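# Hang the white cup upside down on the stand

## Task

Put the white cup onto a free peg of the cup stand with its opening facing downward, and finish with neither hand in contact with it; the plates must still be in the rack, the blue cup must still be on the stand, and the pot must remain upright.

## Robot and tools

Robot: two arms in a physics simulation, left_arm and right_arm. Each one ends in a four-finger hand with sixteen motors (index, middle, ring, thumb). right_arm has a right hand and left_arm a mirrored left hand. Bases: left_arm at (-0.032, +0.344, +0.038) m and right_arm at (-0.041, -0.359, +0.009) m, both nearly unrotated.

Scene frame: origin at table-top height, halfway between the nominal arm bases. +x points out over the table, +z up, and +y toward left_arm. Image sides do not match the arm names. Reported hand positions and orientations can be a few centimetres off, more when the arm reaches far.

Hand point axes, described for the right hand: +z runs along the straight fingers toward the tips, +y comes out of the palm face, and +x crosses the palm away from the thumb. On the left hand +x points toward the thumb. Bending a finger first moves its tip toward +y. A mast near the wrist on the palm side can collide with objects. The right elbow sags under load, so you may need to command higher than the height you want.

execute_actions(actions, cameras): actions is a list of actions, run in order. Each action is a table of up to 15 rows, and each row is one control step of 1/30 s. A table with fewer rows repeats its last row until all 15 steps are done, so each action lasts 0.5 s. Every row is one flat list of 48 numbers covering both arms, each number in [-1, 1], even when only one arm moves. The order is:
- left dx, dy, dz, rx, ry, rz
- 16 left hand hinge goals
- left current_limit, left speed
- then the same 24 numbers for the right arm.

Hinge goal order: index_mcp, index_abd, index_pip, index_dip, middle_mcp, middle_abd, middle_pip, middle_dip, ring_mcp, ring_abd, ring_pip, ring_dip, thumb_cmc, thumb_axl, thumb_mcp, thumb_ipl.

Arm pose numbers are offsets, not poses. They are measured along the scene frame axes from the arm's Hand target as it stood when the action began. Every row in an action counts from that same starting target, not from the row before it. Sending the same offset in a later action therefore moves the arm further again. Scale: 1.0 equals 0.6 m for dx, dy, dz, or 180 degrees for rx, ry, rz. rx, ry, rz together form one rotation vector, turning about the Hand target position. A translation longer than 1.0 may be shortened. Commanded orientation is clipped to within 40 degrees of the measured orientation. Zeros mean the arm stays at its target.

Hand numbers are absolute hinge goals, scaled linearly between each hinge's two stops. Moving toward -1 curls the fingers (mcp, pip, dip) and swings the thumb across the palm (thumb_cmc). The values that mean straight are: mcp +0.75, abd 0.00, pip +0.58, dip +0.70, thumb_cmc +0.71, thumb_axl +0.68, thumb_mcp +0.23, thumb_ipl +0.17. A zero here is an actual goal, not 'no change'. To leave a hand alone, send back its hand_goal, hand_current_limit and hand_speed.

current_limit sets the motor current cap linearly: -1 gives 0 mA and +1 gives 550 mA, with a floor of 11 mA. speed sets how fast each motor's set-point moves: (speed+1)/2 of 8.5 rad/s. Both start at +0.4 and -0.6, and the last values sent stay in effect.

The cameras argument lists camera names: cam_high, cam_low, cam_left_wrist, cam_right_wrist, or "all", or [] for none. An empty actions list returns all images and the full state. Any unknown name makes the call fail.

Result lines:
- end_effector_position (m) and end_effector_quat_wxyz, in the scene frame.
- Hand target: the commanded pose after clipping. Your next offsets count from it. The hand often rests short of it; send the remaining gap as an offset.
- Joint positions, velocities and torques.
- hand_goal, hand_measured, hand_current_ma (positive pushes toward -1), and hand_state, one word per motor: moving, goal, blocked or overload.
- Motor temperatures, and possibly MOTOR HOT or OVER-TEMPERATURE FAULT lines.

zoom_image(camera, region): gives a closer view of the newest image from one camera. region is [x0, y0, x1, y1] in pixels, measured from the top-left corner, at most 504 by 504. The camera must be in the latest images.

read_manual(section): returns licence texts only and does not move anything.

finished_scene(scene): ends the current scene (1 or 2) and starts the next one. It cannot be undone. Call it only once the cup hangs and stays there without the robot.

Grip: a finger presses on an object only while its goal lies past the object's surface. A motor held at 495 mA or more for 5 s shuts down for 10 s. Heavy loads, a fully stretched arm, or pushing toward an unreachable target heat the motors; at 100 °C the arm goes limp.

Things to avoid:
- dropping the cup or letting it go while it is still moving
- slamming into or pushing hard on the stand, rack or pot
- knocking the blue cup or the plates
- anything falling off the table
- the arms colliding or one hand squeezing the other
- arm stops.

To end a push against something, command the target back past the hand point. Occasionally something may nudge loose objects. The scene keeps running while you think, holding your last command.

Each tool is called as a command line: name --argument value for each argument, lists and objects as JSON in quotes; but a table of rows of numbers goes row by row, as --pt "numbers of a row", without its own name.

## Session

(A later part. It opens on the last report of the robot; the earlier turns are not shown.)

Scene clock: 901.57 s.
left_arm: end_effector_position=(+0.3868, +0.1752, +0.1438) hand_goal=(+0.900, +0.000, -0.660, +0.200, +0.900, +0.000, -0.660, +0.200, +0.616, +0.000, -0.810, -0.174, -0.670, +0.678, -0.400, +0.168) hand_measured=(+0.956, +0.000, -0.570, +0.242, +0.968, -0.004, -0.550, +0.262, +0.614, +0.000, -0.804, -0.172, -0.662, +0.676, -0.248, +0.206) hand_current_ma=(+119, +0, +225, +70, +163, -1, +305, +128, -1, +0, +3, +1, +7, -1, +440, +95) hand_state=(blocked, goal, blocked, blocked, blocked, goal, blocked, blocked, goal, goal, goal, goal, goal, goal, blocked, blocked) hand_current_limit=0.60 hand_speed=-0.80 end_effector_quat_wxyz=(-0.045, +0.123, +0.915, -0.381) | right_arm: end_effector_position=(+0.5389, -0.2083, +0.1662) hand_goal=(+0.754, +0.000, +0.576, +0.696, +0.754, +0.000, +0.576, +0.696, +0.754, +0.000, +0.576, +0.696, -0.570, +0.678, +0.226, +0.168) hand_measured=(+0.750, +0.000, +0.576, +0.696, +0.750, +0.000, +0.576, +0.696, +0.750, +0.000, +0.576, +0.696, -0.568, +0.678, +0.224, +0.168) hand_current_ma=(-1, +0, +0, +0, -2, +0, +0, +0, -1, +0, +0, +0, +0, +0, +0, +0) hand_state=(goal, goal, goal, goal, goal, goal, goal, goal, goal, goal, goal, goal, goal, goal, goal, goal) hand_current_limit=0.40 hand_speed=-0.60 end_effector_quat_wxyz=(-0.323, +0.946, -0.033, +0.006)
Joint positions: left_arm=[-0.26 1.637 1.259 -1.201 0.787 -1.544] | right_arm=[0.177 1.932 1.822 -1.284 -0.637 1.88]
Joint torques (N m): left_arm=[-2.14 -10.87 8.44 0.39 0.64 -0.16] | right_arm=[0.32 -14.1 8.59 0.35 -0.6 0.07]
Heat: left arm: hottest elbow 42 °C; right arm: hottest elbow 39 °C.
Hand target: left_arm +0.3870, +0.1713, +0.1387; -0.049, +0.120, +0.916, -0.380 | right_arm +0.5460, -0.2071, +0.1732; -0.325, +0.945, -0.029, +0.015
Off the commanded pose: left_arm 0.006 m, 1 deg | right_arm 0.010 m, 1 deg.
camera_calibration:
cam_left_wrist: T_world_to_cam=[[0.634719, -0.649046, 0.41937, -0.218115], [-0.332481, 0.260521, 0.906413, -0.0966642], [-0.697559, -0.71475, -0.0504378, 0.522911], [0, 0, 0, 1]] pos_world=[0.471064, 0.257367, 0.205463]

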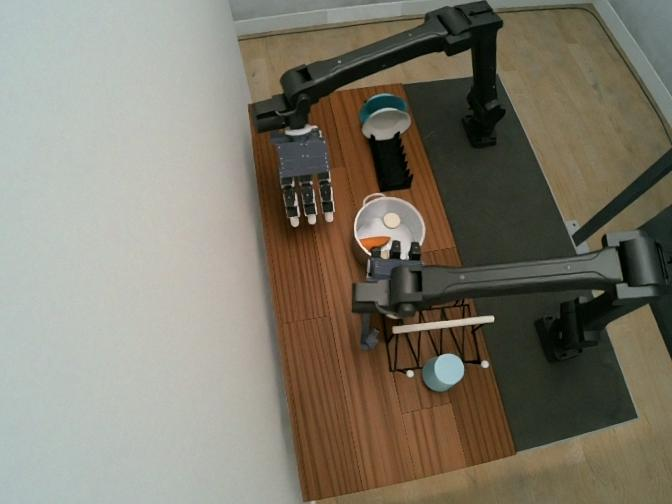

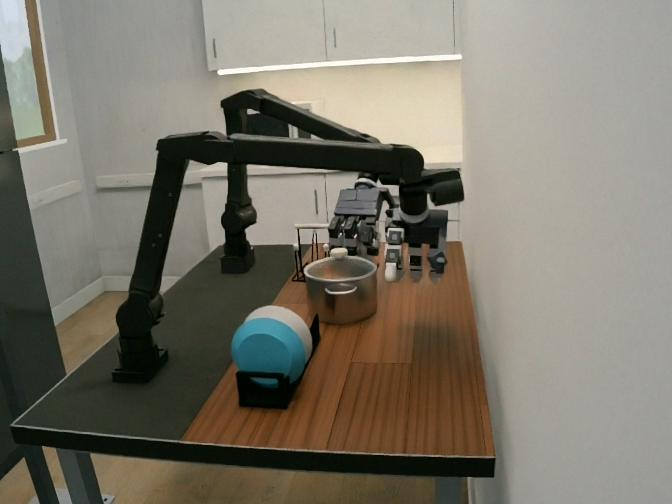

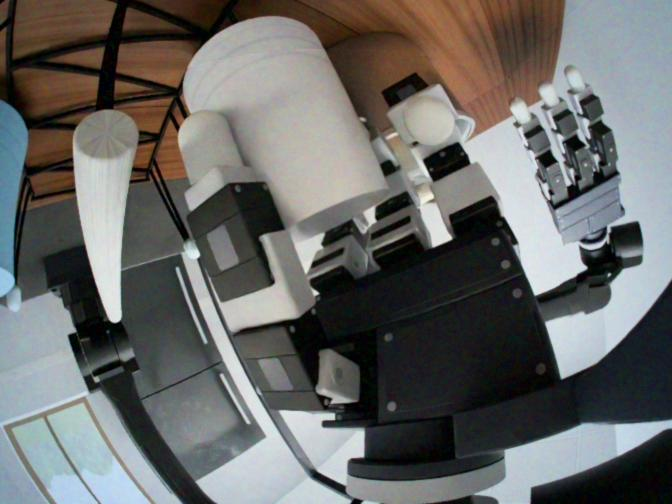

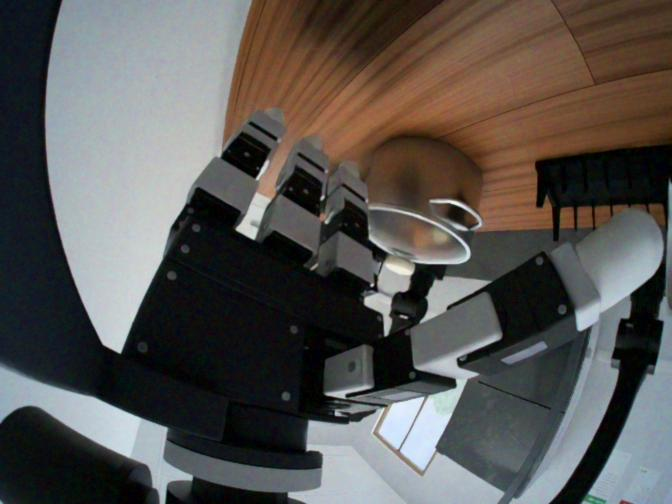

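execute_actions --actions '[[[0,0,0.095,0,0,0,0.9,0,-0.66,0.2,0.9,0,-0.66,0.2,0.616,0,-0.81,-0.174,-0.671,0.678,-0.40,0.168,0.6,-0.8,0,0,0,0,0,0,0.754,0,0.576,0.696,0.754,0,0.576,0.696,0.754,0,0.576,0.696,-0.571,0.678,0.226,0.168,0.4,-0.6]],[[0,0,0.095,0,0,0,0.9,0,-0.66,0.2,0.9,0,-0.66,0.2,0.616,0,-0.81,-0.174,-0.671,0.678,-0.40,0.168,0.6,-0.8,0,0,0,0,0,0,0.754,0,0.576,0.696,0.754,0,0.576,0.696,0.754,0,0.576,0.696,-0.571,0.678,0.226,0.168,0.4,-0.6]],[[0.11,0.03,0,0,0,0,0.9,0,-0.66,0.2,0.9,0,-0.66,0.2,0.616,0,-0.81,-0.174,-0.671,0.678,-0.40,0.168,0.6,-0.8,0,0,0,0,0,0,0.754,0,0.576,0.696,0.754,0,0.576,0.696,0.754,0,0.576,0.696,-0.571,0.678,0.226,0.168,0.4,-0.6]],[[0.11,0.03,-0.06,0,0,0,0.9,0,-0.66,0.2,0.9,0,-0.66,0.2,0.616,0,-0.81,-0.174,-0.671,0.678,-0.40,0.168,0.6,-0.8,0,0,0,0,0,0,0.754,0,0.576,0.696,0.754,0,0.576,0.696,0.754,0,0.576,0.696,-0.571,0.678,0.226,0.168,0.4,-0.6]],[[0,0,-0.10,0,0,0,0.9,0,-0.66,0.2,0.9,0,-0.66,0.2,0.616,0,-0.81,-0.174,-0.671,0.678,-0.40,0.168,0.6,-0.8,0,0,0,0,0,0,0.754,0,0.576,0.696,0.754,0,0.576,0.696,0.754,0,0.576,0.696,-0.571,0.678,0.226,0.168,0.4,-0.6]]]' --cameras '["cam_high","cam_low","cam_left_wrist"]'

zoom_image --camera "cam_high" --region '[330, 220, 530, 400]'

Scene clock: 1020.03 s.
left_arm: end_effector_position=(+0.5150, +0.2092, +0.1624) hand_goal=(+0.900, +0.000, -0.660, +0.200, +0.900, +0.000, -0.660, +0.200, +0.616, +0.000, -0.810, -0.174, -0.670, +0.678, -0.400, +0.168) hand_measured=(+0.956, +0.002, -0.570, +0.242, +0.968, -0.004, -0.550, +0.262, +0.614, +0.000, -0.804, -0.172, -0.660, +0.678, -0.248, +0.206) hand_current_ma=(+119, +0, +225, +70, +163, -1, +305, +128, -1, +0, +3, +1, +9, +0, +440, +95) hand_state=(blocked, goal, blocked, blocked, blocked, goal, blocked, blocked, goal, goal, goal, goal, goal, goal, blocked, blocked) hand_current_limit=0.60 hand_speed=-0.80 end_effector_quat_wxyz=(-0.052, +0.113, +0.917, -0.379) | right_arm: end_effector_position=(+0.5389, -0.2083, +0.1662) hand_goal=(+0.754, +0.000, +0.576, +0.696, +0.754, +0.000, +0.576, +0.696, +0.754, +0.000, +0.576, +0.696, -0.570, +0.678, +0.226, +0.168) hand_measured=(+0.750, +0.000, +0.576, +0.696, +0.750, +0.000, +0.576, +0.696, +0.750, +0.000, +0.576, +0.696, -0.568, +0.678, +0.224, +0.168) hand_current_ma=(-1, +0, +0, +0, -2, +0, +0, +0, -1, +0, +0, +0, +0, +0, +0, +0) hand_state=(goal, goal, goal, goal, goal, goal, goal, goal, goal, goal, goal, goal, goal, goal, goal, goal) hand_current_limit=0.40 hand_speed=-0.60 end_effector_quat_wxyz=(-0.323, +0.946, -0.033, +0.006)
Joint positions: left_arm=[-0.152 1.954 1.754 -1.493 0.777 -1.411] | right_arm=[0.177 1.932 1.822 -1.284 -0.637 1.88]
Joint torques (N m): left_arm=[-1.61 -15.62 8.88 0.1 0.71 0.11] | right_arm=[0.32 -14.51 8.54 0.46 -0.58 0.03]
Motor temperatures (°C): left_arm=[28 34 39 27 30 28] | right_arm=[25 35 40 26 28 27]
Heat: left arm: hottest elbow 39 °C; right arm: hottest elbow 40 °C.
Hand target: left_arm +0.5189, +0.2073, +0.1566; -0.049, +0.120, +0.916, -0.380 | right_arm +0.5460, -0.2071, +0.1732; -0.325, +0.945, -0.029, +0.015
Off the commanded pose: left_arm 0.007 m, 1 deg | right_arm 0.010 m, 1 deg.
camera_calibration:
cam_left_wrist: T_world_to_cam=[[0.651007, -0.643552, 0.402531, -0.291986], [-0.318505, 0.249762, 0.914425, -0.0859296], [-0.689017, -0.723505, -0.0423775, 0.633635], [0, 0, 0, 1]] pos_world=[0.599301, 0.291992, 0.222961]
Images, in order (width x height): cam_high 672x504, cam_low 672x504, cam_left_wrist 672x504.

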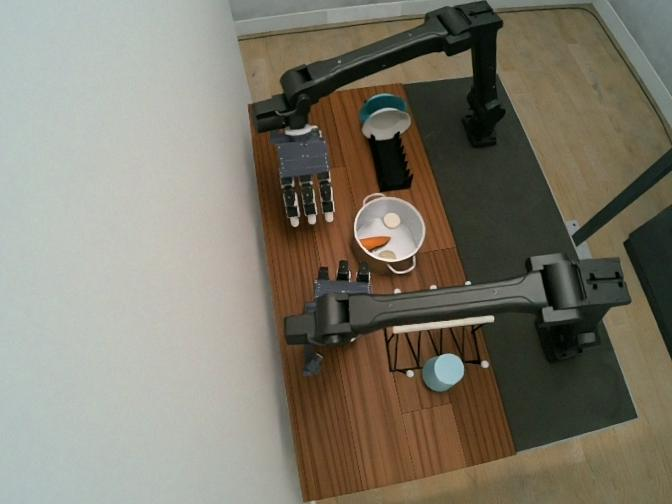

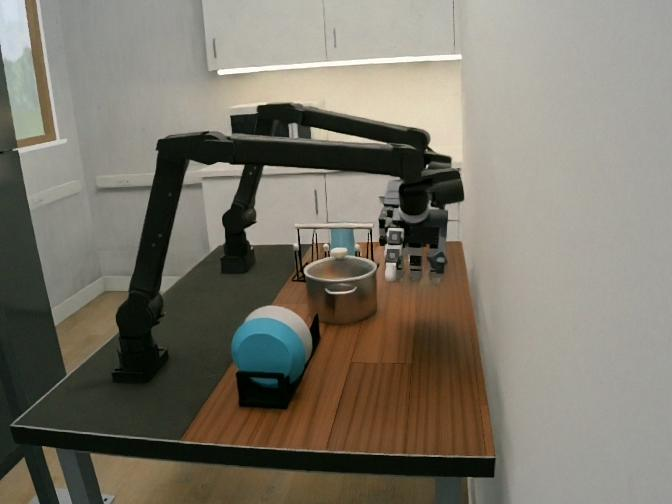

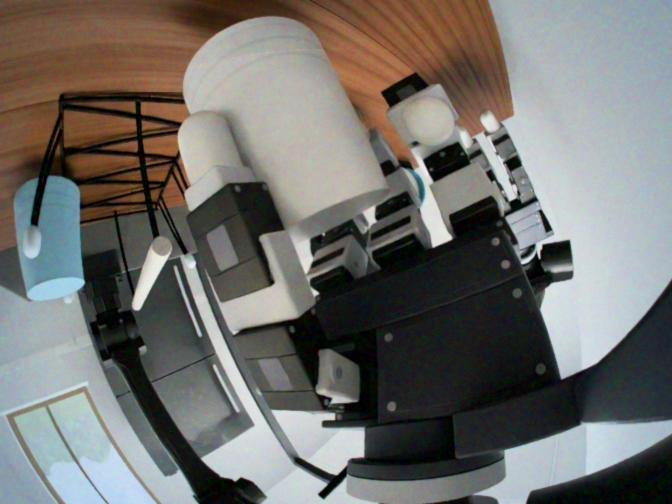

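Scaled by 2.520.

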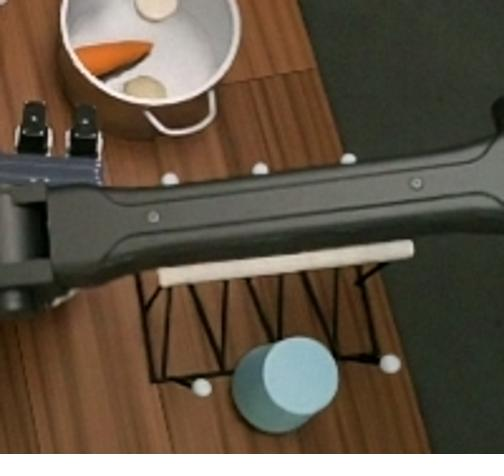

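execute_actions --actions '[[[0,0,-0.08,0,0,0,0.9,0,-0.66,0.2,0.9,0,-0.66,0.2,0.616,0,-0.81,-0.174,-0.671,0.678,-0.40,0.168,0.6,-0.8,0,0,0,0,0,0,0.754,0,0.576,0.696,0.754,0,0.576,0.696,0.754,0,0.576,0.696,-0.571,0.678,0.226,0.168,0.4,-0.6]],[[0,0,-0.05,0,0,0,0.9,0,-0.66,0.2,0.9,0,-0.66,0.2,0.616,0,-0.81,-0.174,-0.671,0.678,-0.40,0.168,0.6,-0.8,0,0,0,0,0,0,0.754,0,0.576,0.696,0.754,0,0.576,0.696,0.754,0,0.576,0.696,-0.571,0.678,0.226,0.168,0.4,-0.6]]]' --cameras '["cam_left_wrist","cam_low"]'

zoom_image --camera "cam_low" --region '[370, 180, 470, 280]'

Scene clock: 1038.87 s.
left_arm: end_effector_position=(+0.5163, +0.2090, +0.0852) hand_goal=(+0.900, +0.000, -0.660, +0.200, +0.900, +0.000, -0.660, +0.200, +0.616, +0.000, -0.810, -0.174, -0.670, +0.678, -0.400, +0.168) hand_measured=(+0.956, +0.002, -0.570, +0.242, +0.968, -0.004, -0.550, +0.262, +0.614, +0.000, -0.804, -0.172, -0.660, +0.678, -0.248, +0.206) hand_current_ma=(+119, +0, +225, +70, +163, -1, +305, +128, -1, +0, +3, +1, +9, +0, +440, +95) hand_state=(blocked, goal, blocked, blocked, blocked, goal, blocked, blocked, goal, goal, goal, goal, goal, goal, blocked, blocked) hand_current_limit=0.60 hand_speed=-0.80 end_effector_quat_wxyz=(-0.050, +0.115, +0.917, -0.379) | right_arm: end_effector_position=(+0.5389, -0.2083, +0.1662) hand_goal=(+0.754, +0.000, +0.576, +0.696, +0.754, +0.000, +0.576, +0.696, +0.754, +0.000, +0.576, +0.696, -0.570, +0.678, +0.226, +0.168) hand_measured=(+0.750, +0.000, +0.576, +0.696, +0.750, +0.000, +0.576, +0.696, +0.750, +0.000, +0.576, +0.696, -0.568, +0.678, +0.224, +0.168) hand_current_ma=(-1, +0, +0, +0, -2, +0, +0, +0, -1, +0, +0, +0, +0, +0, +0, +0) hand_state=(goal, goal, goal, goal, goal, goal, goal, goal, goal, goal, goal, goal, goal, goal, goal, goal) hand_current_limit=0.40 hand_speed=-0.60 end_effector_quat_wxyz=(-0.323, +0.946, -0.033, +0.006)
Joint positions: left_arm=[-0.152 2.015 1.64 -1.316 0.777 -1.409] | right_arm=[0.177 1.932 1.822 -1.284 -0.637 1.88]
Joint torques (N m): left_arm=[-1.61 -15.74 8.46 0.08 0.7 0.08] | right_arm=[-0.09 -14.33 8.46 0.36 -0.58 0.03]
Heat: left arm: hottest elbow 39 °C; right arm: hottest elbow 40 °C.
Hand target: left_arm +0.5190, +0.2073, +0.0787; -0.049, +0.120, +0.916, -0.380 | right_arm +0.5460, -0.2071, +0.1732; -0.325, +0.945, -0.029, +0.015
Off the commanded pose: left_arm 0.007 m, 1 deg | right_arm 0.010 m, 1 deg.
camera_calibration:
cam_left_wrist: T_world_to_cam=[[0.648587, -0.644341, 0.405167, -0.260757], [-0.321175, 0.250919, 0.913174, -0.0137918], [-0.690059, -0.722402, -0.0442036, 0.631567], [0, 0, 0, 1]] pos_world=[0.600512, 0.29169, 0.146162]
Images, in order (width x height): cam_low 672x504, cam_left_wrist 672x504.

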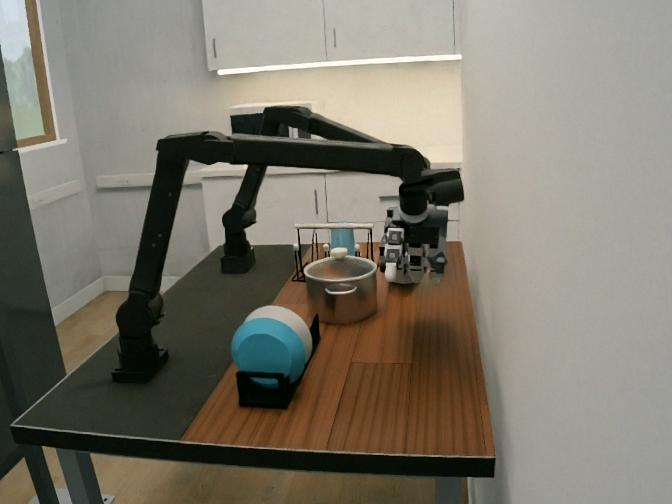

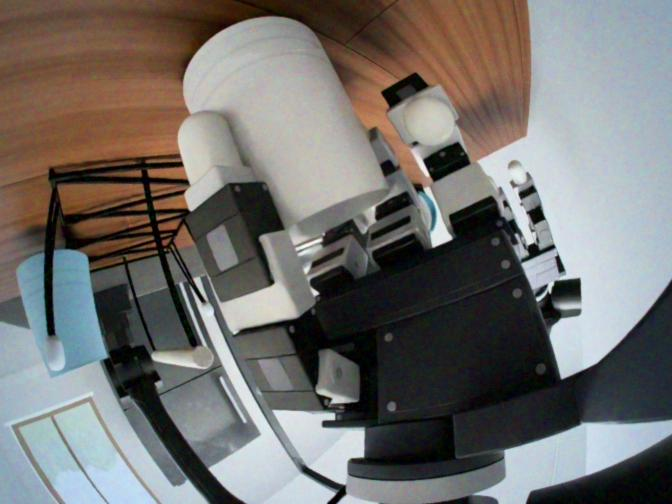

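Scaled by 5.040.

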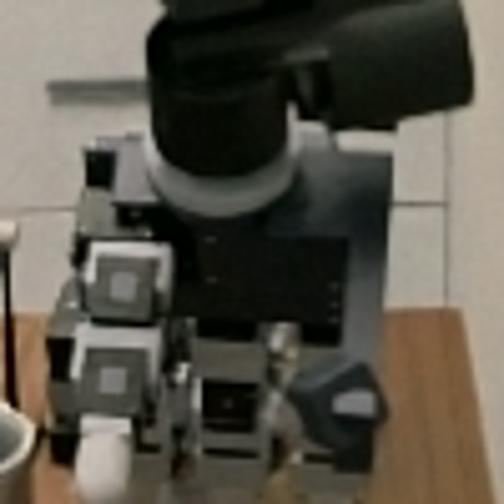

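execute_actions --actions '[[[0,0,-0.013,0,0,0,0.9,0,-0.66,0.2,0.9,0,-0.66,0.2,0.616,0,-0.81,-0.174,-0.671,0.678,-0.40,0.168,0.6,-0.8,0,0,0,0,0,0,0.754,0,0.576,0.696,0.754,0,0.576,0.696,0.754,0,0.576,0.696,-0.571,0.678,0.226,0.168,0.4,-0.6]],[[0,0,-0.012,0,0,0,0.9,0,-0.66,0.2,0.9,0,-0.66,0.2,0.616,0,-0.81,-0.174,-0.671,0.678,-0.40,0.168,0.6,-0.8,0,0,0,0,0,0,0.754,0,0.576,0.696,0.754,0,0.576,0.696,0.754,0,0.576,0.696,-0.571,0.678,0.226,0.168,0.4,-0.6]]]' --cameras '["cam_left_wrist"]'

Scene clock: 1050.37 s.
left_arm: end_effector_position=(+0.5193, +0.2084, +0.0785) hand_goal=(+0.900, +0.000, -0.660, +0.200, +0.900, +0.000, -0.660, +0.200, +0.616, +0.000, -0.810, -0.174, -0.670, +0.678, -0.400, +0.168) hand_measured=(+0.956, +0.002, -0.572, +0.240, +0.968, -0.004, -0.552, +0.258, +0.614, +0.000, -0.804, -0.172, -0.660, +0.676, -0.248, +0.206) hand_current_ma=(+119, +0, +222, +68, +163, -1, +300, +116, -1, +0, +3, +1, +9, +0, +440, +96) hand_state=(blocked, goal, blocked, blocked, blocked, goal, blocked, blocked, goal, goal, goal, goal, goal, goal, blocked, blocked) hand_current_limit=0.60 hand_speed=-0.80 end_effector_quat_wxyz=(-0.043, +0.117, +0.917, -0.379) | right_arm: end_effector_position=(+0.5389, -0.2083, +0.1662) hand_goal=(+0.754, +0.000, +0.576, +0.696, +0.754, +0.000, +0.576, +0.696, +0.754, +0.000, +0.576, +0.696, -0.570, +0.678, +0.226, +0.168) hand_measured=(+0.750, +0.000, +0.576, +0.696, +0.750, +0.000, +0.576, +0.696, +0.750, +0.000, +0.576, +0.696, -0.568, +0.678, +0.224, +0.168) hand_current_ma=(-1, +0, +0, +0, -2, +0, +0, +0, -1, +0, +0, +0, +0, +0, +0, +0) hand_state=(goal, goal, goal, goal, goal, goal, goal, goal, goal, goal, goal, goal, goal, goal, goal, goal) hand_current_limit=0.40 hand_speed=-0.60 end_effector_quat_wxyz=(-0.323, +0.946, -0.033, +0.006)
Joint positions: left_arm=[-0.152 2.019 1.629 -1.286 0.778 -1.409] | right_arm=[0.177 1.932 1.822 -1.284 -0.637 1.88]
Joint torques (N m): left_arm=[-1.61 -14.92 7.86 0.21 0.68 0.09] | right_arm=[-0.03 -14.56 8.38 0.2 -0.59 0.03]
Heat: left arm: hottest elbow 39 °C; right arm: hottest elbow 40 °C.
Hand target: left_arm +0.5190, +0.2073, +0.0638; -0.049, +0.120, +0.916, -0.380 | right_arm +0.5460, -0.2071, +0.1732; -0.325, +0.945, -0.029, +0.015
Off the commanded pose: left_arm 0.015 m, 1 deg | right_arm 0.010 m, 1 deg.
camera_calibration:
cam_left_wrist: T_world_to_cam=[[0.642472, -0.643105, 0.416708, -0.258357], [-0.334892, 0.253477, 0.907522, 0.000608637], [-0.689258, -0.72261, -0.0525189, 0.633241], [0, 0, 0, 1]] pos_world=[0.602658, 0.291281, 0.140364]
Images, in order (width x height): cam_left_wrist 672x504.

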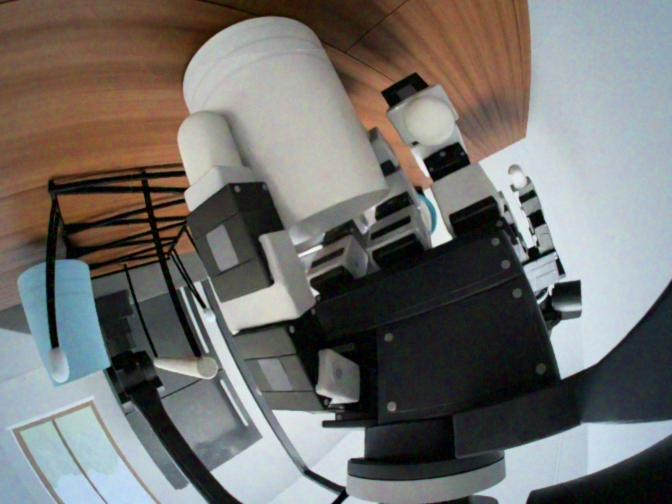

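execute_actions --actions '[[[0,0,0.022,0,0,0,0.95,0,-0.58,0.25,0.95,0,-0.56,0.27,0.616,0,-0.81,-0.174,-0.671,0.678,-0.26,0.168,0.6,-0.9,0,0,0,0,0,0,0.754,0,0.576,0.696,0.754,0,0.576,0.696,0.754,0,0.576,0.696,-0.571,0.678,0.226,0.168,0.4,-0.6]],[[0,0,0,0,0,0,0.973,0,-0.47,0.377,0.973,0,-0.47,0.377,0.616,0,-0.81,-0.174,-0.671,0.678,-0.15,0.168,0.6,-0.8,0,0,0,0,0,0,0.754,0,0.576,0.696,0.754,0,0.576,0.696,0.754,0,0.576,0.696,-0.571,0.678,0.226,0.168,0.4,-0.6]],[[0,0,0.01,0,0,0,0.973,0,-0.43,0.45,0.973,0,-0.43,0.45,0.616,0,-0.81,-0.174,-0.671,0.678,-0.08,0.168,0.6,-0.8,0,0,0,0,0,0,0.754,0,0.576,0.696,0.754,0,0.576,0.696,0.754,0,0.576,0.696,-0.571,0.678,0.226,0.168,0.4,-0.6]]]' --cameras '["cam_left_wrist"]'

Scene clock: 1065.07 s.
left_arm: end_effector_position=(+0.5144, +0.2088, +0.0793) hand_goal=(+0.974, +0.000, -0.430, +0.450, +0.974, +0.000, -0.430, +0.450, +0.616, +0.000, -0.810, -0.174, -0.670, +0.678, -0.080, +0.168) hand_measured=(+0.960, +0.002, -0.432, +0.448, +0.970, -0.004, -0.432, +0.448, +0.614, +0.000, -0.804, -0.172, -0.668, +0.678, -0.084, +0.170) hand_current_ma=(-14, +0, -1, -1, -2, -1, -1, -1, -1, +0, +3, +1, +1, +0, -4, +1) hand_state=(goal, goal, goal, goal, goal, goal, goal, goal, goal, goal, goal, goal, goal, goal, goal, goal) hand_current_limit=0.60 hand_speed=-0.80 end_effector_quat_wxyz=(-0.052, +0.114, +0.916, -0.380) | right_arm: end_effector_position=(+0.5389, -0.2083, +0.1662) hand_goal=(+0.754, +0.000, +0.576, +0.696, +0.754, +0.000, +0.576, +0.696, +0.754, +0.000, +0.576, +0.696, -0.570, +0.678, +0.226, +0.168) hand_measured=(+0.750, +0.000, +0.576, +0.696, +0.750, +0.000, +0.576, +0.696, +0.750, +0.000, +0.576, +0.696, -0.568, +0.678, +0.224, +0.168) hand_current_ma=(-1, +0, +0, +0, -2, +0, +0, +0, -1, +0, +0, +0, +0, +0, +0, +0) hand_state=(goal, goal, goal, goal, goal, goal, goal, goal, goal, goal, goal, goal, goal, goal, goal, goal) hand_current_limit=0.40 hand_speed=-0.60 end_effector_quat_wxyz=(-0.323, +0.946, -0.033, +0.006)
Joint positions: left_arm=[-0.152 2.019 1.629 -1.305 0.78 -1.409] | right_arm=[0.177 1.932 1.822 -1.284 -0.637 1.88]
Joint torques (N m): left_arm=[-1.61 -16.38 9.69 -0.79 0.62 0.08] | right_arm=[0.21 -15.03 8.46 0.28 -0.57 0.03]
Heat: left arm: hottest elbow 38 °C; right arm: hottest elbow 40 °C.
Hand target: left_arm +0.5190, +0.2073, +0.0830; -0.049, +0.120, +0.916, -0.380 | right_arm +0.5460, -0.2071, +0.1732; -0.325, +0.945, -0.029, +0.015
Off the commanded pose: left_arm 0.006 m, 1 deg | right_arm 0.010 m, 1 deg.
camera_calibration:
cam_left_wrist: T_world_to_cam=[[0.650602, -0.643448, 0.403352, -0.258293], [-0.317163, 0.252371, 0.914175, -0.0113383], [-0.690018, -0.722692, -0.0398847, 0.629619], [0, 0, 0, 1]] pos_world=[0.598898, 0.291685, 0.13966]
Images, in order (width x height): cam_left_wrist 672x504.

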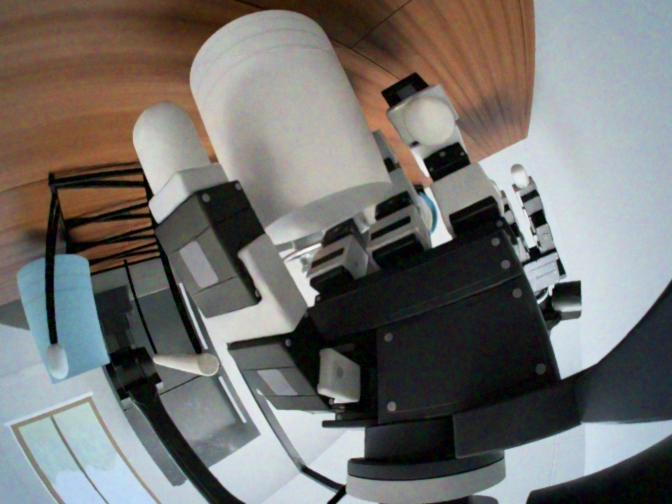

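execute_actions --actions '[[[0.004,0,0.037,0,0,0,0.973,0,-0.43,0.45,0.973,0,-0.43,0.45,0.616,0,-0.81,-0.174,-0.671,0.678,-0.08,0.168,0.6,-0.8,0,0,0,0,0,0,0.754,0,0.576,0.696,0.754,0,0.576,0.696,0.754,0,0.576,0.696,-0.571,0.678,0.226,0.168,0.4,-0.6]],[[0,0,0,0,0,0,0.973,0,-0.47,0.38,0.973,0,-0.47,0.38,0.616,0,-0.81,-0.174,-0.671,0.678,-0.18,0.168,0.6,-0.8,0,0,0,0,0,0,0.754,0,0.576,0.696,0.754,0,0.576,0.696,0.754,0,0.576,0.696,-0.571,0.678,0.226,0.168,0.4,-0.6]]]' --cameras '["cam_left_wrist"]'

Scene clock: 1078.33 s.
left_arm: end_effector_position=(+0.5045, +0.2102, +0.0842) hand_goal=(+0.974, +0.000, -0.470, +0.380, +0.974, +0.000, -0.470, +0.380, +0.616, +0.000, -0.810, -0.174, -0.670, +0.678, -0.180, +0.168) hand_measured=(+0.960, +0.002, -0.466, +0.382, +0.970, -0.004, -0.466, +0.384, +0.614, +0.000, -0.804, -0.172, -0.668, +0.678, -0.178, +0.170) hand_current_ma=(-14, +0, +2, +1, -2, -1, +2, +1, -1, +0, +3, +1, +1, +0, +1, +1) hand_state=(goal, goal, goal, goal, goal, goal, goal, goal, goal, goal, goal, goal, goal, goal, goal, goal) hand_current_limit=0.60 hand_speed=-0.80 end_effector_quat_wxyz=(-0.072, +0.105, +0.916, -0.380) | right_arm: end_effector_position=(+0.5389, -0.2083, +0.1662) hand_goal=(+0.754, +0.000, +0.576, +0.696, +0.754, +0.000, +0.576, +0.696, +0.754, +0.000, +0.576, +0.696, -0.570, +0.678, +0.226, +0.168) hand_measured=(+0.750, +0.000, +0.576, +0.696, +0.750, +0.000, +0.576, +0.696, +0.750, +0.000, +0.576, +0.696, -0.568, +0.678, +0.224, +0.168) hand_current_ma=(-1, +0, +0, +0, -2, +0, +0, +0, -1, +0, +0, +0, +0, +0, +0, +0) hand_state=(goal, goal, goal, goal, goal, goal, goal, goal, goal, goal, goal, goal, goal, goal, goal, goal) hand_current_limit=0.40 hand_speed=-0.60 end_effector_quat_wxyz=(-0.323, +0.946, -0.033, +0.006)
Joint positions: left_arm=[-0.152 2.019 1.637 -1.357 0.78 -1.409] | right_arm=[0.177 1.932 1.822 -1.284 -0.637 1.88]
Joint torques (N m): left_arm=[-1.55 -17.61 11.88 -0.92 0.61 0.08] | right_arm=[0.21 -14.45 8.44 0.4 -0.55 0.02]
Heat: left arm: hottest elbow 38 °C; right arm: hottest elbow 40 °C.
Hand target: left_arm +0.5213, +0.2073, +0.1051; -0.049, +0.120, +0.916, -0.380 | right_arm +0.5460, -0.2071, +0.1732; -0.325, +0.945, -0.029, +0.015
Off the commanded pose: left_arm 0.027 m, 3 deg | right_arm 0.010 m, 1 deg.
camera_calibration:
cam_left_wrist: T_world_to_cam=[[0.667255, -0.645731, 0.371216, -0.258258], [-0.277502, 0.246984, 0.928435, -0.0393473], [-0.691204, -0.722517, -0.0143907, 0.622338], [0, 0, 0, 1]] pos_world=[0.591567, 0.292602, 0.141357]
Images, in order (width x height): cam_left_wrist 672x504.

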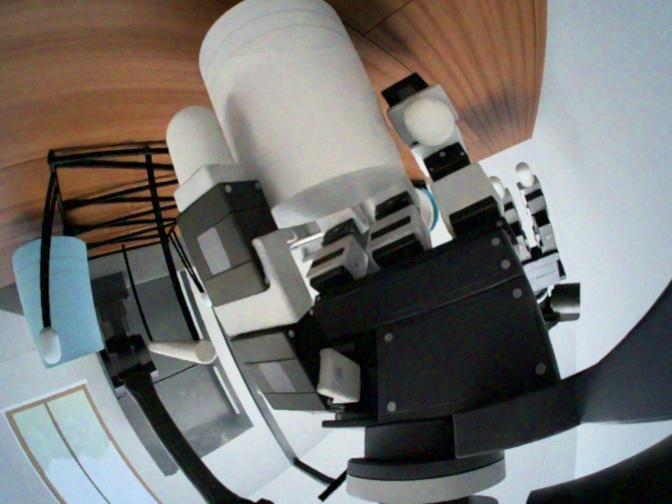

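execute_actions --actions '[[[0,0,0.03,0,0,0,0.973,0,-0.43,0.45,0.973,0,-0.43,0.45,0.616,0,-0.81,-0.174,-0.671,0.678,-0.1,0.168,0.6,-0.8,0,0,0,0,0,0,0.754,0,0.576,0.696,0.754,0,0.576,0.696,0.754,0,0.576,0.696,-0.571,0.678,0.226,0.168,0.4,-0.6]],[[0,0,-0.012,0,0,0,0.973,0,-0.43,0.45,0.973,0,-0.43,0.45,0.616,0,-0.81,-0.174,-0.671,0.678,-0.1,0.168,0.6,-0.8,0,0,0,0,0,0,0.754,0,0.576,0.696,0.754,0,0.576,0.696,0.754,0,0.576,0.696,-0.571,0.678,0.226,0.168,0.4,-0.6]]]' --cameras '["cam_left_wrist"]'

Scene clock: 1089.97 s.
left_arm: end_effector_position=(+0.5066, +0.2099, +0.1041) hand_goal=(+0.974, +0.000, -0.430, +0.450, +0.974, +0.000, -0.430, +0.450, +0.616, +0.000, -0.810, -0.174, -0.670, +0.678, -0.100, +0.168) hand_measured=(+0.960, +0.002, -0.432, +0.448, +0.970, -0.004, -0.432, +0.448, +0.614, +0.000, -0.804, -0.172, -0.668, +0.678, -0.104, +0.170) hand_current_ma=(-14, +0, -1, -1, -3, -1, -1, -1, -1, +0, +3, +1, +1, +0, -4, +1) hand_state=(goal, goal, goal, goal, goal, goal, goal, goal, goal, goal, goal, goal, goal, goal, goal, goal) hand_current_limit=0.60 hand_speed=-0.80 end_effector_quat_wxyz=(-0.069, +0.106, +0.916, -0.380) | right_arm: end_effector_position=(+0.5389, -0.2083, +0.1662) hand_goal=(+0.754, +0.000, +0.576, +0.696, +0.754, +0.000, +0.576, +0.696, +0.754, +0.000, +0.576, +0.696, -0.570, +0.678, +0.226, +0.168) hand_measured=(+0.750, +0.000, +0.576, +0.696, +0.750, +0.000, +0.576, +0.696, +0.750, +0.000, +0.576, +0.696, -0.568, +0.678, +0.224, +0.168) hand_current_ma=(-1, +0, +0, +0, -2, +0, +0, +0, -1, +0, +0, +0, +0, +0, +0, +0) hand_state=(goal, goal, goal, goal, goal, goal, goal, goal, goal, goal, goal, goal, goal, goal, goal, goal) hand_current_limit=0.40 hand_speed=-0.60 end_effector_quat_wxyz=(-0.323, +0.946, -0.033, +0.006)
Joint positions: left_arm=[-0.152 2.001 1.665 -1.396 0.78 -1.409] | right_arm=[0.177 1.932 1.822 -1.284 -0.637 1.88]
Joint torques (N m): left_arm=[-1.55 -16.79 11.21 -0.29 0.61 0.08] | right_arm=[0.44 -14.97 8.55 0.21 -0.56 0.04]
Heat: left arm: hottest elbow 41 °C; right arm: hottest elbow 40 °C.
Hand target: left_arm +0.5214, +0.2073, +0.1159; -0.049, +0.120, +0.916, -0.380 | right_arm +0.5460, -0.2071, +0.1732; -0.325, +0.945, -0.029, +0.015
Off the commanded pose: left_arm 0.019 m, 3 deg | right_arm 0.010 m, 1 deg.
camera_calibration:
cam_left_wrist: T_world_to_cam=[[0.664867, -0.64543, 0.375994, -0.266553], [-0.283436, 0.247726, 0.926443, -0.0541349], [-0.691098, -0.722531, -0.0182333, 0.624237], [0, 0, 0, 1]] pos_world=[0.593287, 0.2924, 0.161757]
Images, in order (width x height): cam_left_wrist 672x504.

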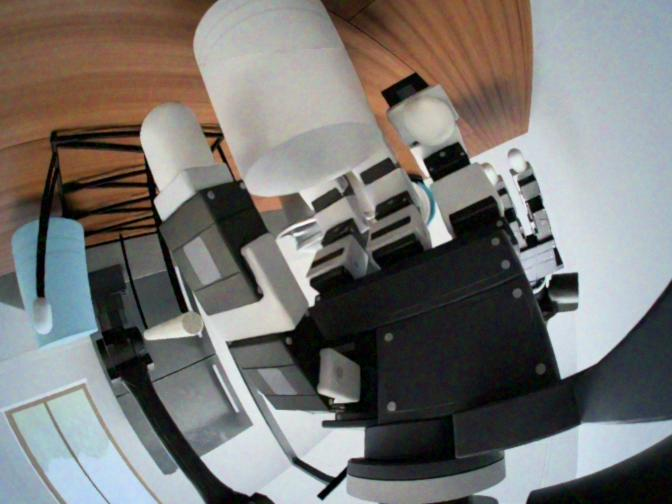

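execute_actions --actions '[[[0,0,0.035,0,0,0,0.973,0,-0.43,0.45,0.973,0,-0.43,0.45,0.616,0,-0.81,-0.174,-0.671,0.678,-0.1,0.168,0.6,-0.8,0,0,0,0,0,0,0.754,0,0.576,0.696,0.754,0,0.576,0.696,0.754,0,0.576,0.696,-0.571,0.678,0.226,0.168,0.4,-0.6]],[[-0.004,0,-0.07,0,0,0,0.973,0,-0.43,0.45,0.973,0,-0.43,0.45,0.616,0,-0.81,-0.174,-0.671,0.678,-0.1,0.168,0.6,-0.8,0,0,0,0,0,0,0.754,0,0.576,0.696,0.754,0,0.576,0.696,0.754,0,0.576,0.696,-0.571,0.678,0.226,0.168,0.4,-0.6]]]' --cameras '["cam_left_wrist"]'

zoom_image --camera "cam_left_wrist" --region '[120, 0, 440, 240]'

Scene clock: 1107.43 s.
left_arm: end_effector_position=(+0.5178, +0.2084, +0.1054) hand_goal=(+0.974, +0.000, -0.430, +0.450, +0.974, +0.000, -0.430, +0.450, +0.616, +0.000, -0.810, -0.174, -0.670, +0.678, -0.100, +0.168) hand_measured=(+0.960, +0.002, -0.432, +0.448, +0.970, -0.004, -0.432, +0.448, +0.614, +0.000, -0.804, -0.172, -0.668, +0.678, -0.104, +0.170) hand_current_ma=(-14, +0, -1, -1, -3, -1, -1, -1, -1, +0, +3, +1, +1, +0, -4, +1) hand_state=(goal, goal, goal, goal, goal, goal, goal, goal, goal, goal, goal, goal, goal, goal, goal, goal) hand_current_limit=0.60 hand_speed=-0.80 end_effector_quat_wxyz=(-0.047, +0.116, +0.916, -0.380) | right_arm: end_effector_position=(+0.5389, -0.2083, +0.1662) hand_goal=(+0.754, +0.000, +0.576, +0.696, +0.754, +0.000, +0.576, +0.696, +0.754, +0.000, +0.576, +0.696, -0.570, +0.678, +0.226, +0.168) hand_measured=(+0.750, +0.000, +0.576, +0.696, +0.750, +0.000, +0.576, +0.696, +0.750, +0.000, +0.576, +0.696, -0.568, +0.678, +0.224, +0.168) hand_current_ma=(-1, +0, +0, +0, -2, +0, +0, +0, -1, +0, +0, +0, +0, +0, +0, +0) hand_state=(goal, goal, goal, goal, goal, goal, goal, goal, goal, goal, goal, goal, goal, goal, goal, goal) hand_current_limit=0.40 hand_speed=-0.60 end_effector_quat_wxyz=(-0.323, +0.946, -0.033, +0.006)
Joint positions: left_arm=[-0.152 1.994 1.664 -1.352 0.78 -1.408] | right_arm=[0.177 1.932 1.822 -1.284 -0.637 1.88]
Joint torques (N m): left_arm=[-1.61 -15.33 8.23 0.08 0.62 0.08] | right_arm=[0.32 -13.8 8.54 0.29 -0.58 0.04]
Heat: left arm: hottest elbow 42 °C; right arm: hottest elbow 40 °C.
Hand target: left_arm +0.5189, +0.2073, +0.0949; -0.049, +0.120, +0.916, -0.380 | right_arm +0.5460, -0.2071, +0.1732; -0.325, +0.945, -0.029, +0.015
Off the commanded pose: left_arm 0.011 m, 1 deg | right_arm 0.010 m, 1 deg.
camera_calibration:
cam_left_wrist: T_world_to_cam=[[0.645377, -0.642904, 0.412509, -0.269702], [-0.328403, 0.254048, 0.909731, -0.0280708], [-0.689667, -0.722588, -0.0471745, 0.633197], [0, 0, 0, 1]] pos_world=[0.601536, 0.291279, 0.166662]
Images, in order (width x height): cam_left_wrist 672x504.

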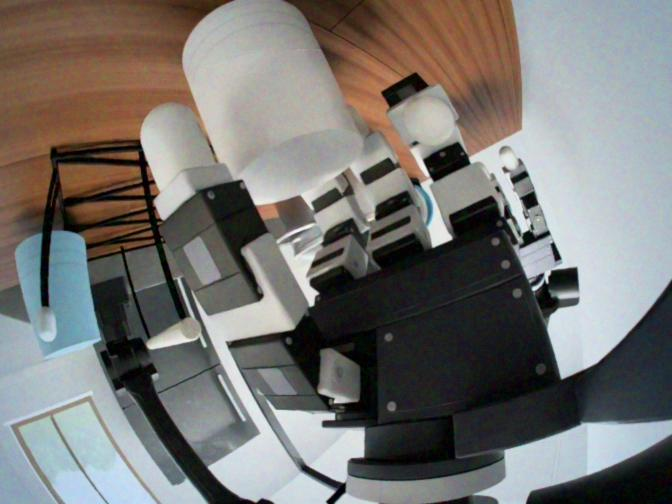

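Scaled by 1.575 from the camera's 672x504 image, which has a finer 960x720 frame.

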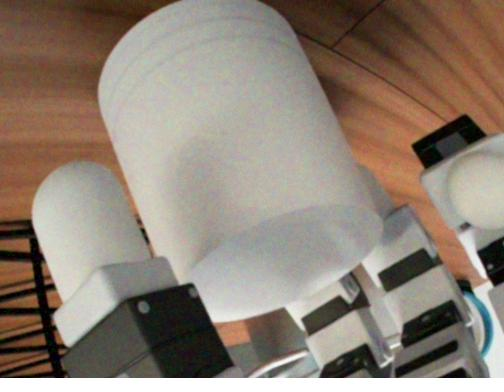

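execute_actions --actions '[[[0,0,-0.010,0,0,0,0.973,0,-0.474,0.377,0.973,0,-0.474,0.377,0.616,0,-0.81,-0.174,-0.671,0.678,-0.18,0.168,0.6,-0.8,0,0,0,0,0,0,0.754,0,0.576,0.696,0.754,0,0.576,0.696,0.754,0,0.576,0.696,-0.571,0.678,0.226,0.168,0.4,-0.6]],[[0,0,0,0,0,0,0.94,0,-0.58,0.28,0.94,0,-0.58,0.28,0.616,0,-0.81,-0.174,-0.671,0.678,-0.36,0.168,0.5,-0.85,0,0,0,0,0,0,0.754,0,0.576,0.696,0.754,0,0.576,0.696,0.754,0,0.576,0.696,-0.571,0.678,0.226,0.168,0.4,-0.6]],[[0,0,0,0,0,0,0.9,0,-0.66,0.2,0.9,0,-0.66,0.2,0.616,0,-0.81,-0.174,-0.671,0.678,-0.40,0.168,0.6,-0.85,0,0,0,0,0,0,0.754,0,0.576,0.696,0.754,0,0.576,0.696,0.754,0,0.576,0.696,-0.571,0.678,0.226,0.168,0.4,-0.6]]]' --cameras '["cam_left_wrist"]'

Scene clock: 1122.77 s.
left_arm: end_effector_position=(+0.5184, +0.2083, +0.1025) hand_goal=(+0.900, +0.000, -0.660, +0.200, +0.900, +0.000, -0.660, +0.200, +0.616, +0.000, -0.810, -0.174, -0.670, +0.678, -0.400, +0.168) hand_measured=(+0.948, +0.002, -0.576, +0.238, +0.956, -0.004, -0.556, +0.256, +0.614, +0.000, -0.804, -0.172, -0.664, +0.680, -0.262, +0.202) hand_current_ma=(+95, +0, +201, +62, +121, -1, +285, +112, -1, +0, +3, +1, +4, +1, +440, +85) hand_state=(blocked, goal, blocked, blocked, blocked, goal, blocked, blocked, goal, goal, goal, goal, goal, goal, blocked, blocked) hand_current_limit=0.60 hand_speed=-0.85 end_effector_quat_wxyz=(-0.044, +0.117, +0.916, -0.380) | right_arm: end_effector_position=(+0.5389, -0.2083, +0.1662) hand_goal=(+0.754, +0.000, +0.576, +0.696, +0.754, +0.000, +0.576, +0.696, +0.754, +0.000, +0.576, +0.696, -0.570, +0.678, +0.226, +0.168) hand_measured=(+0.750, +0.000, +0.576, +0.696, +0.750, +0.000, +0.576, +0.696, +0.750, +0.000, +0.576, +0.696, -0.568, +0.678, +0.224, +0.168) hand_current_ma=(-1, +0, +0, +0, -2, +0, +0, +0, -1, +0, +0, +0, +0, +0, +0, +0) hand_state=(goal, goal, goal, goal, goal, goal, goal, goal, goal, goal, goal, goal, goal, goal, goal, goal) hand_current_limit=0.40 hand_speed=-0.60 end_effector_quat_wxyz=(-0.323, +0.946, -0.033, +0.006)
Joint positions: left_arm=[-0.152 1.994 1.657 -1.339 0.78 -1.408] | right_arm=[0.177 1.932 1.822 -1.284 -0.637 1.88]
Joint torques (N m): left_arm=[-1.61 -14.92 8.16 0.13 0.63 0.08] | right_arm=[0.21 -14.33 8.42 0.27 -0.56 0.05]
Heat: left arm: hottest elbow 41 °C; right arm: hottest elbow 40 °C.
Hand target: left_arm +0.5190, +0.2073, +0.0889; -0.049, +0.120, +0.916, -0.380 | right_arm +0.5460, -0.2071, +0.1732; -0.325, +0.945, -0.029, +0.015
Off the commanded pose: left_arm 0.014 m, 1 deg | right_arm 0.010 m, 1 deg.
camera_calibration:
cam_left_wrist: T_world_to_cam=[[0.642817, -0.642647, 0.416883, -0.268108], [-0.333885, 0.254743, 0.907539, -0.0223593], [-0.689425, -0.722572, -0.0508171, 0.633681], [0, 0, 0, 1]] pos_world=[0.601754, 0.291277, 0.164263]
Images, in order (width x height): cam_left_wrist 672x504.

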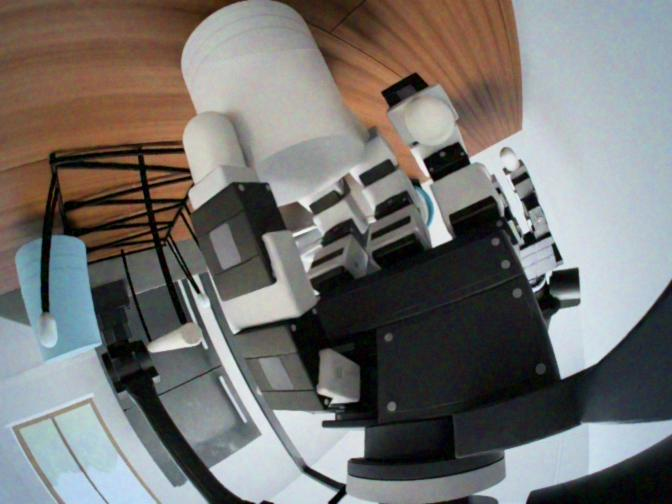

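execute_actions --actions '[[[0,0,0.08,0,0,0,0.9,0,-0.66,0.2,0.9,0,-0.66,0.2,0.616,0,-0.81,-0.174,-0.671,0.678,-0.40,0.168,0.6,-0.85,0,0,0,0,0,0,0.754,0,0.576,0.696,0.754,0,0.576,0.696,0.754,0,0.576,0.696,-0.571,0.678,0.226,0.168,0.4,-0.6]],[[0,0,0.11,0,0,0,0.9,0,-0.66,0.2,0.9,0,-0.66,0.2,0.616,0,-0.81,-0.174,-0.671,0.678,-0.40,0.168,0.6,-0.85,0,0,0,0,0,0,0.754,0,0.576,0.696,0.754,0,0.576,0.696,0.754,0,0.576,0.696,-0.571,0.678,0.226,0.168,0.4,-0.6]],[[0,0,0.11,0,0,0,0.9,0,-0.66,0.2,0.9,0,-0.66,0.2,0.616,0,-0.81,-0.174,-0.671,0.678,-0.40,0.168,0.6,-0.85,0,0,0,0,0,0,0.754,0,0.576,0.696,0.754,0,0.576,0.696,0.754,0,0.576,0.696,-0.571,0.678,0.226,0.168,0.4,-0.6]]]' --cameras '["cam_left_wrist","cam_low","cam_high"]'

zoom_image --camera "cam_low" --region '[320, 160, 430, 270]'

Scene clock: 1144.20 s.
left_arm: end_effector_position=(+0.5115, +0.2096, +0.2495) hand_goal=(+0.900, +0.000, -0.660, +0.200, +0.900, +0.000, -0.660, +0.200, +0.616, +0.000, -0.810, -0.174, -0.670, +0.678, -0.400, +0.168) hand_measured=(+0.948, +0.002, -0.582, +0.234, +0.956, -0.004, -0.562, +0.252, +0.614, +0.000, -0.804, -0.172, -0.660, +0.682, -0.262, +0.204) hand_current_ma=(+95, +0, +182, +55, +121, -1, +258, +100, -1, +0, +3, +1, +8, +2, +440, +89) hand_state=(blocked, goal, blocked, blocked, blocked, goal, blocked, blocked, goal, goal, goal, goal, goal, goal, blocked, blocked) hand_current_limit=0.60 hand_speed=-0.85 end_effector_quat_wxyz=(-0.050, +0.114, +0.917, -0.379) | right_arm: end_effector_position=(+0.5389, -0.2083, +0.1662) hand_goal=(+0.754, +0.000, +0.576, +0.696, +0.754, +0.000, +0.576, +0.696, +0.754, +0.000, +0.576, +0.696, -0.570, +0.678, +0.226, +0.168) hand_measured=(+0.750, +0.000, +0.576, +0.696, +0.750, +0.000, +0.576, +0.696, +0.750, +0.000, +0.576, +0.696, -0.568, +0.678, +0.224, +0.168) hand_current_ma=(-1, +0, +0, +0, -2, +0, +0, +0, -1, +0, +0, +0, +0, +0, +0, +0) hand_state=(goal, goal, goal, goal, goal, goal, goal, goal, goal, goal, goal, goal, goal, goal, goal, goal) hand_current_limit=0.40 hand_speed=-0.60 end_effector_quat_wxyz=(-0.323, +0.946, -0.033, +0.006)
Joint positions: left_arm=[-0.152 1.916 1.927 -1.698 0.778 -1.411] | right_arm=[0.177 1.932 1.822 -1.284 -0.637 1.88]
Joint torques (N m): left_arm=[-1.73 -16.97 13.03 -0.88 0.6 -0.18] | right_arm=[0.56 -14.45 8.55 0.17 -0.57 0.01]
Heat: left arm: hottest elbow 39 °C; right arm: hottest elbow 40 °C.
Hand target: left_arm +0.5190, +0.2073, +0.2689; -0.049, +0.120, +0.916, -0.380 | right_arm +0.5460, -0.2071, +0.1732; -0.325, +0.945, -0.029, +0.015
Off the commanded pose: left_arm 0.021 m, 1 deg | right_arm 0.010 m, 1 deg.
joint sent to its limit (left arm) — joint 4 (wrist pitch), lower limit. The joint targets still meet the commanded pose.
camera_calibration:
cam_left_wrist: T_world_to_cam=[[0.649335, -0.642966, 0.406152, -0.324787], [-0.322765, 0.250581, 0.912706, -0.164417], [-0.688613, -0.723743, -0.0448154, 0.635607], [0, 0, 0, 1]] pos_world=[0.595515, 0.292389, 0.310462]
Images, in order (width x height): cam_high 672x504, cam_low 672x504, cam_left_wrist 672x504.

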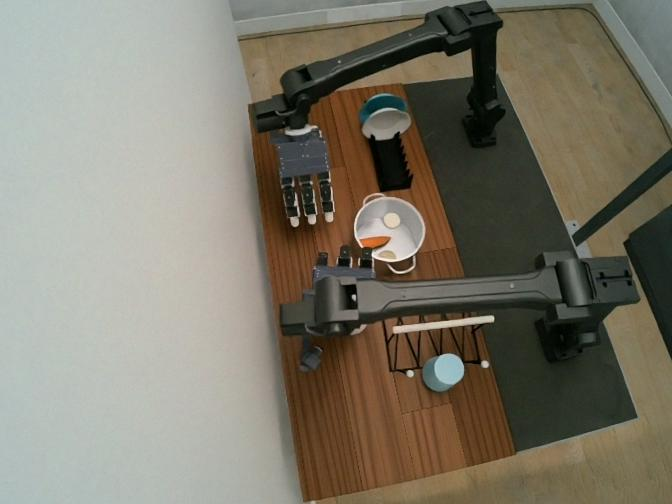

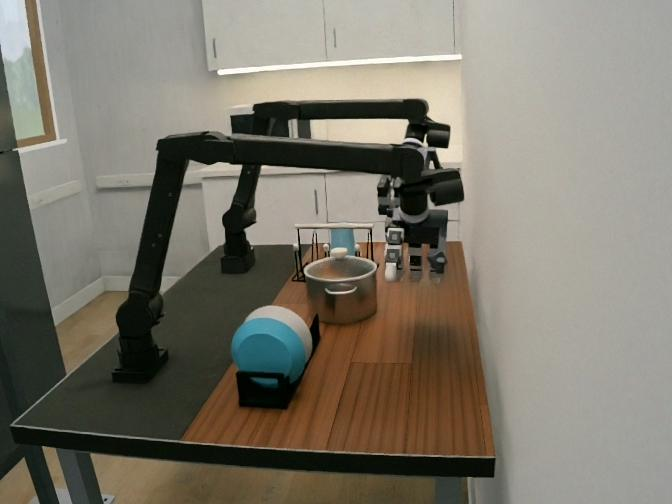

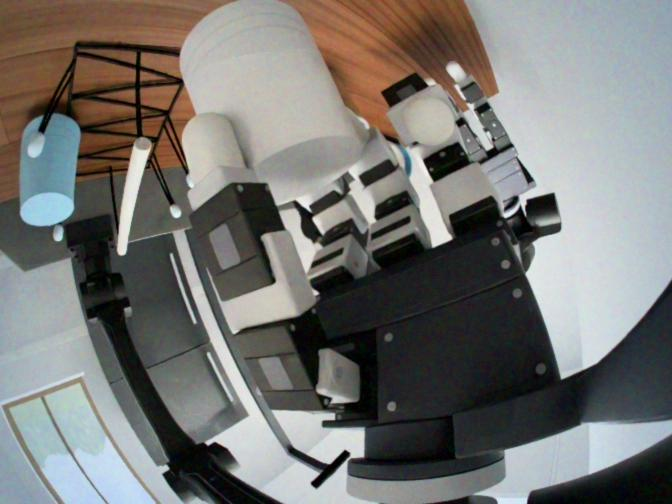

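Scaled by 4.582.

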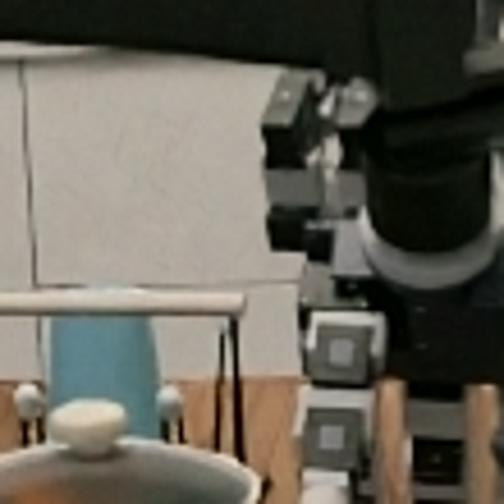

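execute_actions --actions '[[[-0.11,-0.025,0,0,0,0,0.9,0,-0.66,0.2,0.9,0,-0.66,0.2,0.616,0,-0.81,-0.174,-0.671,0.678,-0.40,0.168,0.6,-0.85,0,0,0,0,0,0,0.754,0,0.576,0.696,0.754,0,0.576,0.696,0.754,0,0.576,0.696,-0.571,0.678,0.226,0.168,0.4,-0.6]],[[-0.11,-0.025,0,0,0,0,0.9,0,-0.66,0.2,0.9,0,-0.66,0.2,0.616,0,-0.81,-0.174,-0.671,0.678,-0.40,0.168,0.6,-0.85,0,0,0,0,0,0,0.754,0,0.576,0.696,0.754,0,0.576,0.696,0.754,0,0.576,0.696,-0.571,0.678,0.226,0.168,0.4,-0.6]],[[0,0,-0.05,0,0,0,0.9,0,-0.66,0.2,0.9,0,-0.66,0.2,0.616,0,-0.81,-0.174,-0.671,0.678,-0.40,0.168,0.6,-0.85,0,0,0,0,0,0,0.754,0,0.576,0.696,0.754,0,0.576,0.696,0.754,0,0.576,0.696,-0.571,0.678,0.226,0.168,0.4,-0.6]]]' --cameras '["cam_left_wrist","cam_low","cam_high"]'

zoom_image --camera "cam_low" --region '[300, 180, 400, 280]'

Scene clock: 1159.27 s.
left_arm: end_effector_position=(+0.3850, +0.1790, +0.2397) hand_goal=(+0.900, +0.000, -0.660, +0.200, +0.900, +0.000, -0.660, +0.200, +0.616, +0.000, -0.810, -0.174, -0.670, +0.678, -0.400, +0.168) hand_measured=(+0.948, +0.002, -0.584, +0.234, +0.956, -0.004, -0.566, +0.248, +0.614, +0.000, -0.804, -0.172, -0.660, +0.682, -0.262, +0.206) hand_current_ma=(+95, +0, +174, +53, +121, -1, +238, +90, -1, +0, +3, +1, +10, +3, +440, +93) hand_state=(blocked, goal, blocked, blocked, blocked, goal, blocked, blocked, goal, goal, goal, goal, goal, goal, blocked, blocked) hand_current_limit=0.60 hand_speed=-0.85 end_effector_quat_wxyz=(-0.050, +0.125, +0.915, -0.380) | right_arm: end_effector_position=(+0.5389, -0.2083, +0.1662) hand_goal=(+0.754, +0.000, +0.576, +0.696, +0.754, +0.000, +0.576, +0.696, +0.754, +0.000, +0.576, +0.696, -0.570, +0.678, +0.226, +0.168) hand_measured=(+0.750, +0.000, +0.576, +0.696, +0.750, +0.000, +0.576, +0.696, +0.750, +0.000, +0.576, +0.696, -0.568, +0.678, +0.224, +0.168) hand_current_ma=(-1, +0, +0, +0, -2, +0, +0, +0, -1, +0, +0, +0, +0, +0, +0, +0) hand_state=(goal, goal, goal, goal, goal, goal, goal, goal, goal, goal, goal, goal, goal, goal, goal, goal) hand_current_limit=0.40 hand_speed=-0.60 end_effector_quat_wxyz=(-0.323, +0.946, -0.033, +0.006)
Joint positions: left_arm=[-0.254 1.577 1.445 -1.468 0.786 -1.526] | right_arm=[0.177 1.932 1.822 -1.284 -0.637 1.88]
Joint torques (N m): left_arm=[-1.61 -11.22 9.29 0.39 0.68 -0.13] | right_arm=[0.32 -13.86 8.51 0.34 -0.56 0.02]
Heat: left arm: hottest elbow 41 °C; right arm: hottest elbow 40 °C.
Hand target: left_arm +0.3870, +0.1774, +0.2389; -0.049, +0.120, +0.916, -0.380 | right_arm +0.5460, -0.2071, +0.1732; -0.325, +0.945, -0.029, +0.015
Off the commanded pose: left_arm 0.003 m, 1 deg | right_arm 0.010 m, 1 deg.
camera_calibration:
cam_left_wrist: T_world_to_cam=[[0.633245, -0.654734, 0.412704, -0.25164], [-0.32368, 0.26033, 0.909648, -0.189286], [-0.703017, -0.709614, -0.047072, 0.52952], [0, 0, 0, 1]] pos_world=[0.470343, 0.260274, 0.300962]
Images, in order (width x height): cam_high 672x504, cam_low 672x504, cam_left_wrist 672x504.

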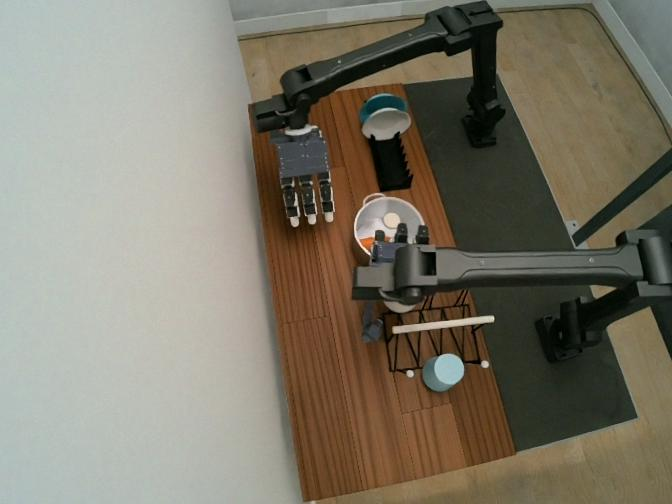

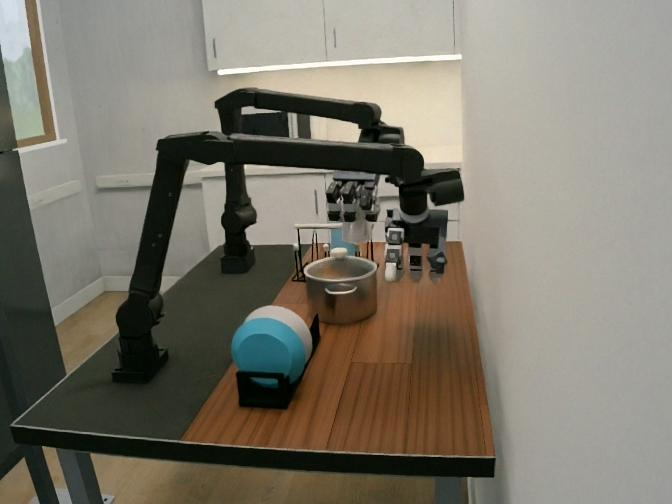

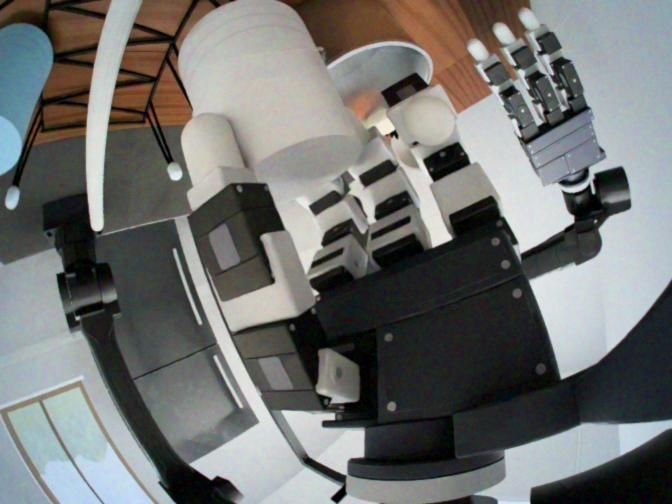

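Scaled by 5.040.

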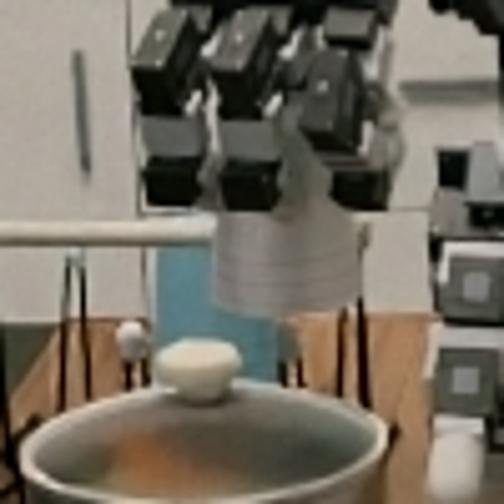

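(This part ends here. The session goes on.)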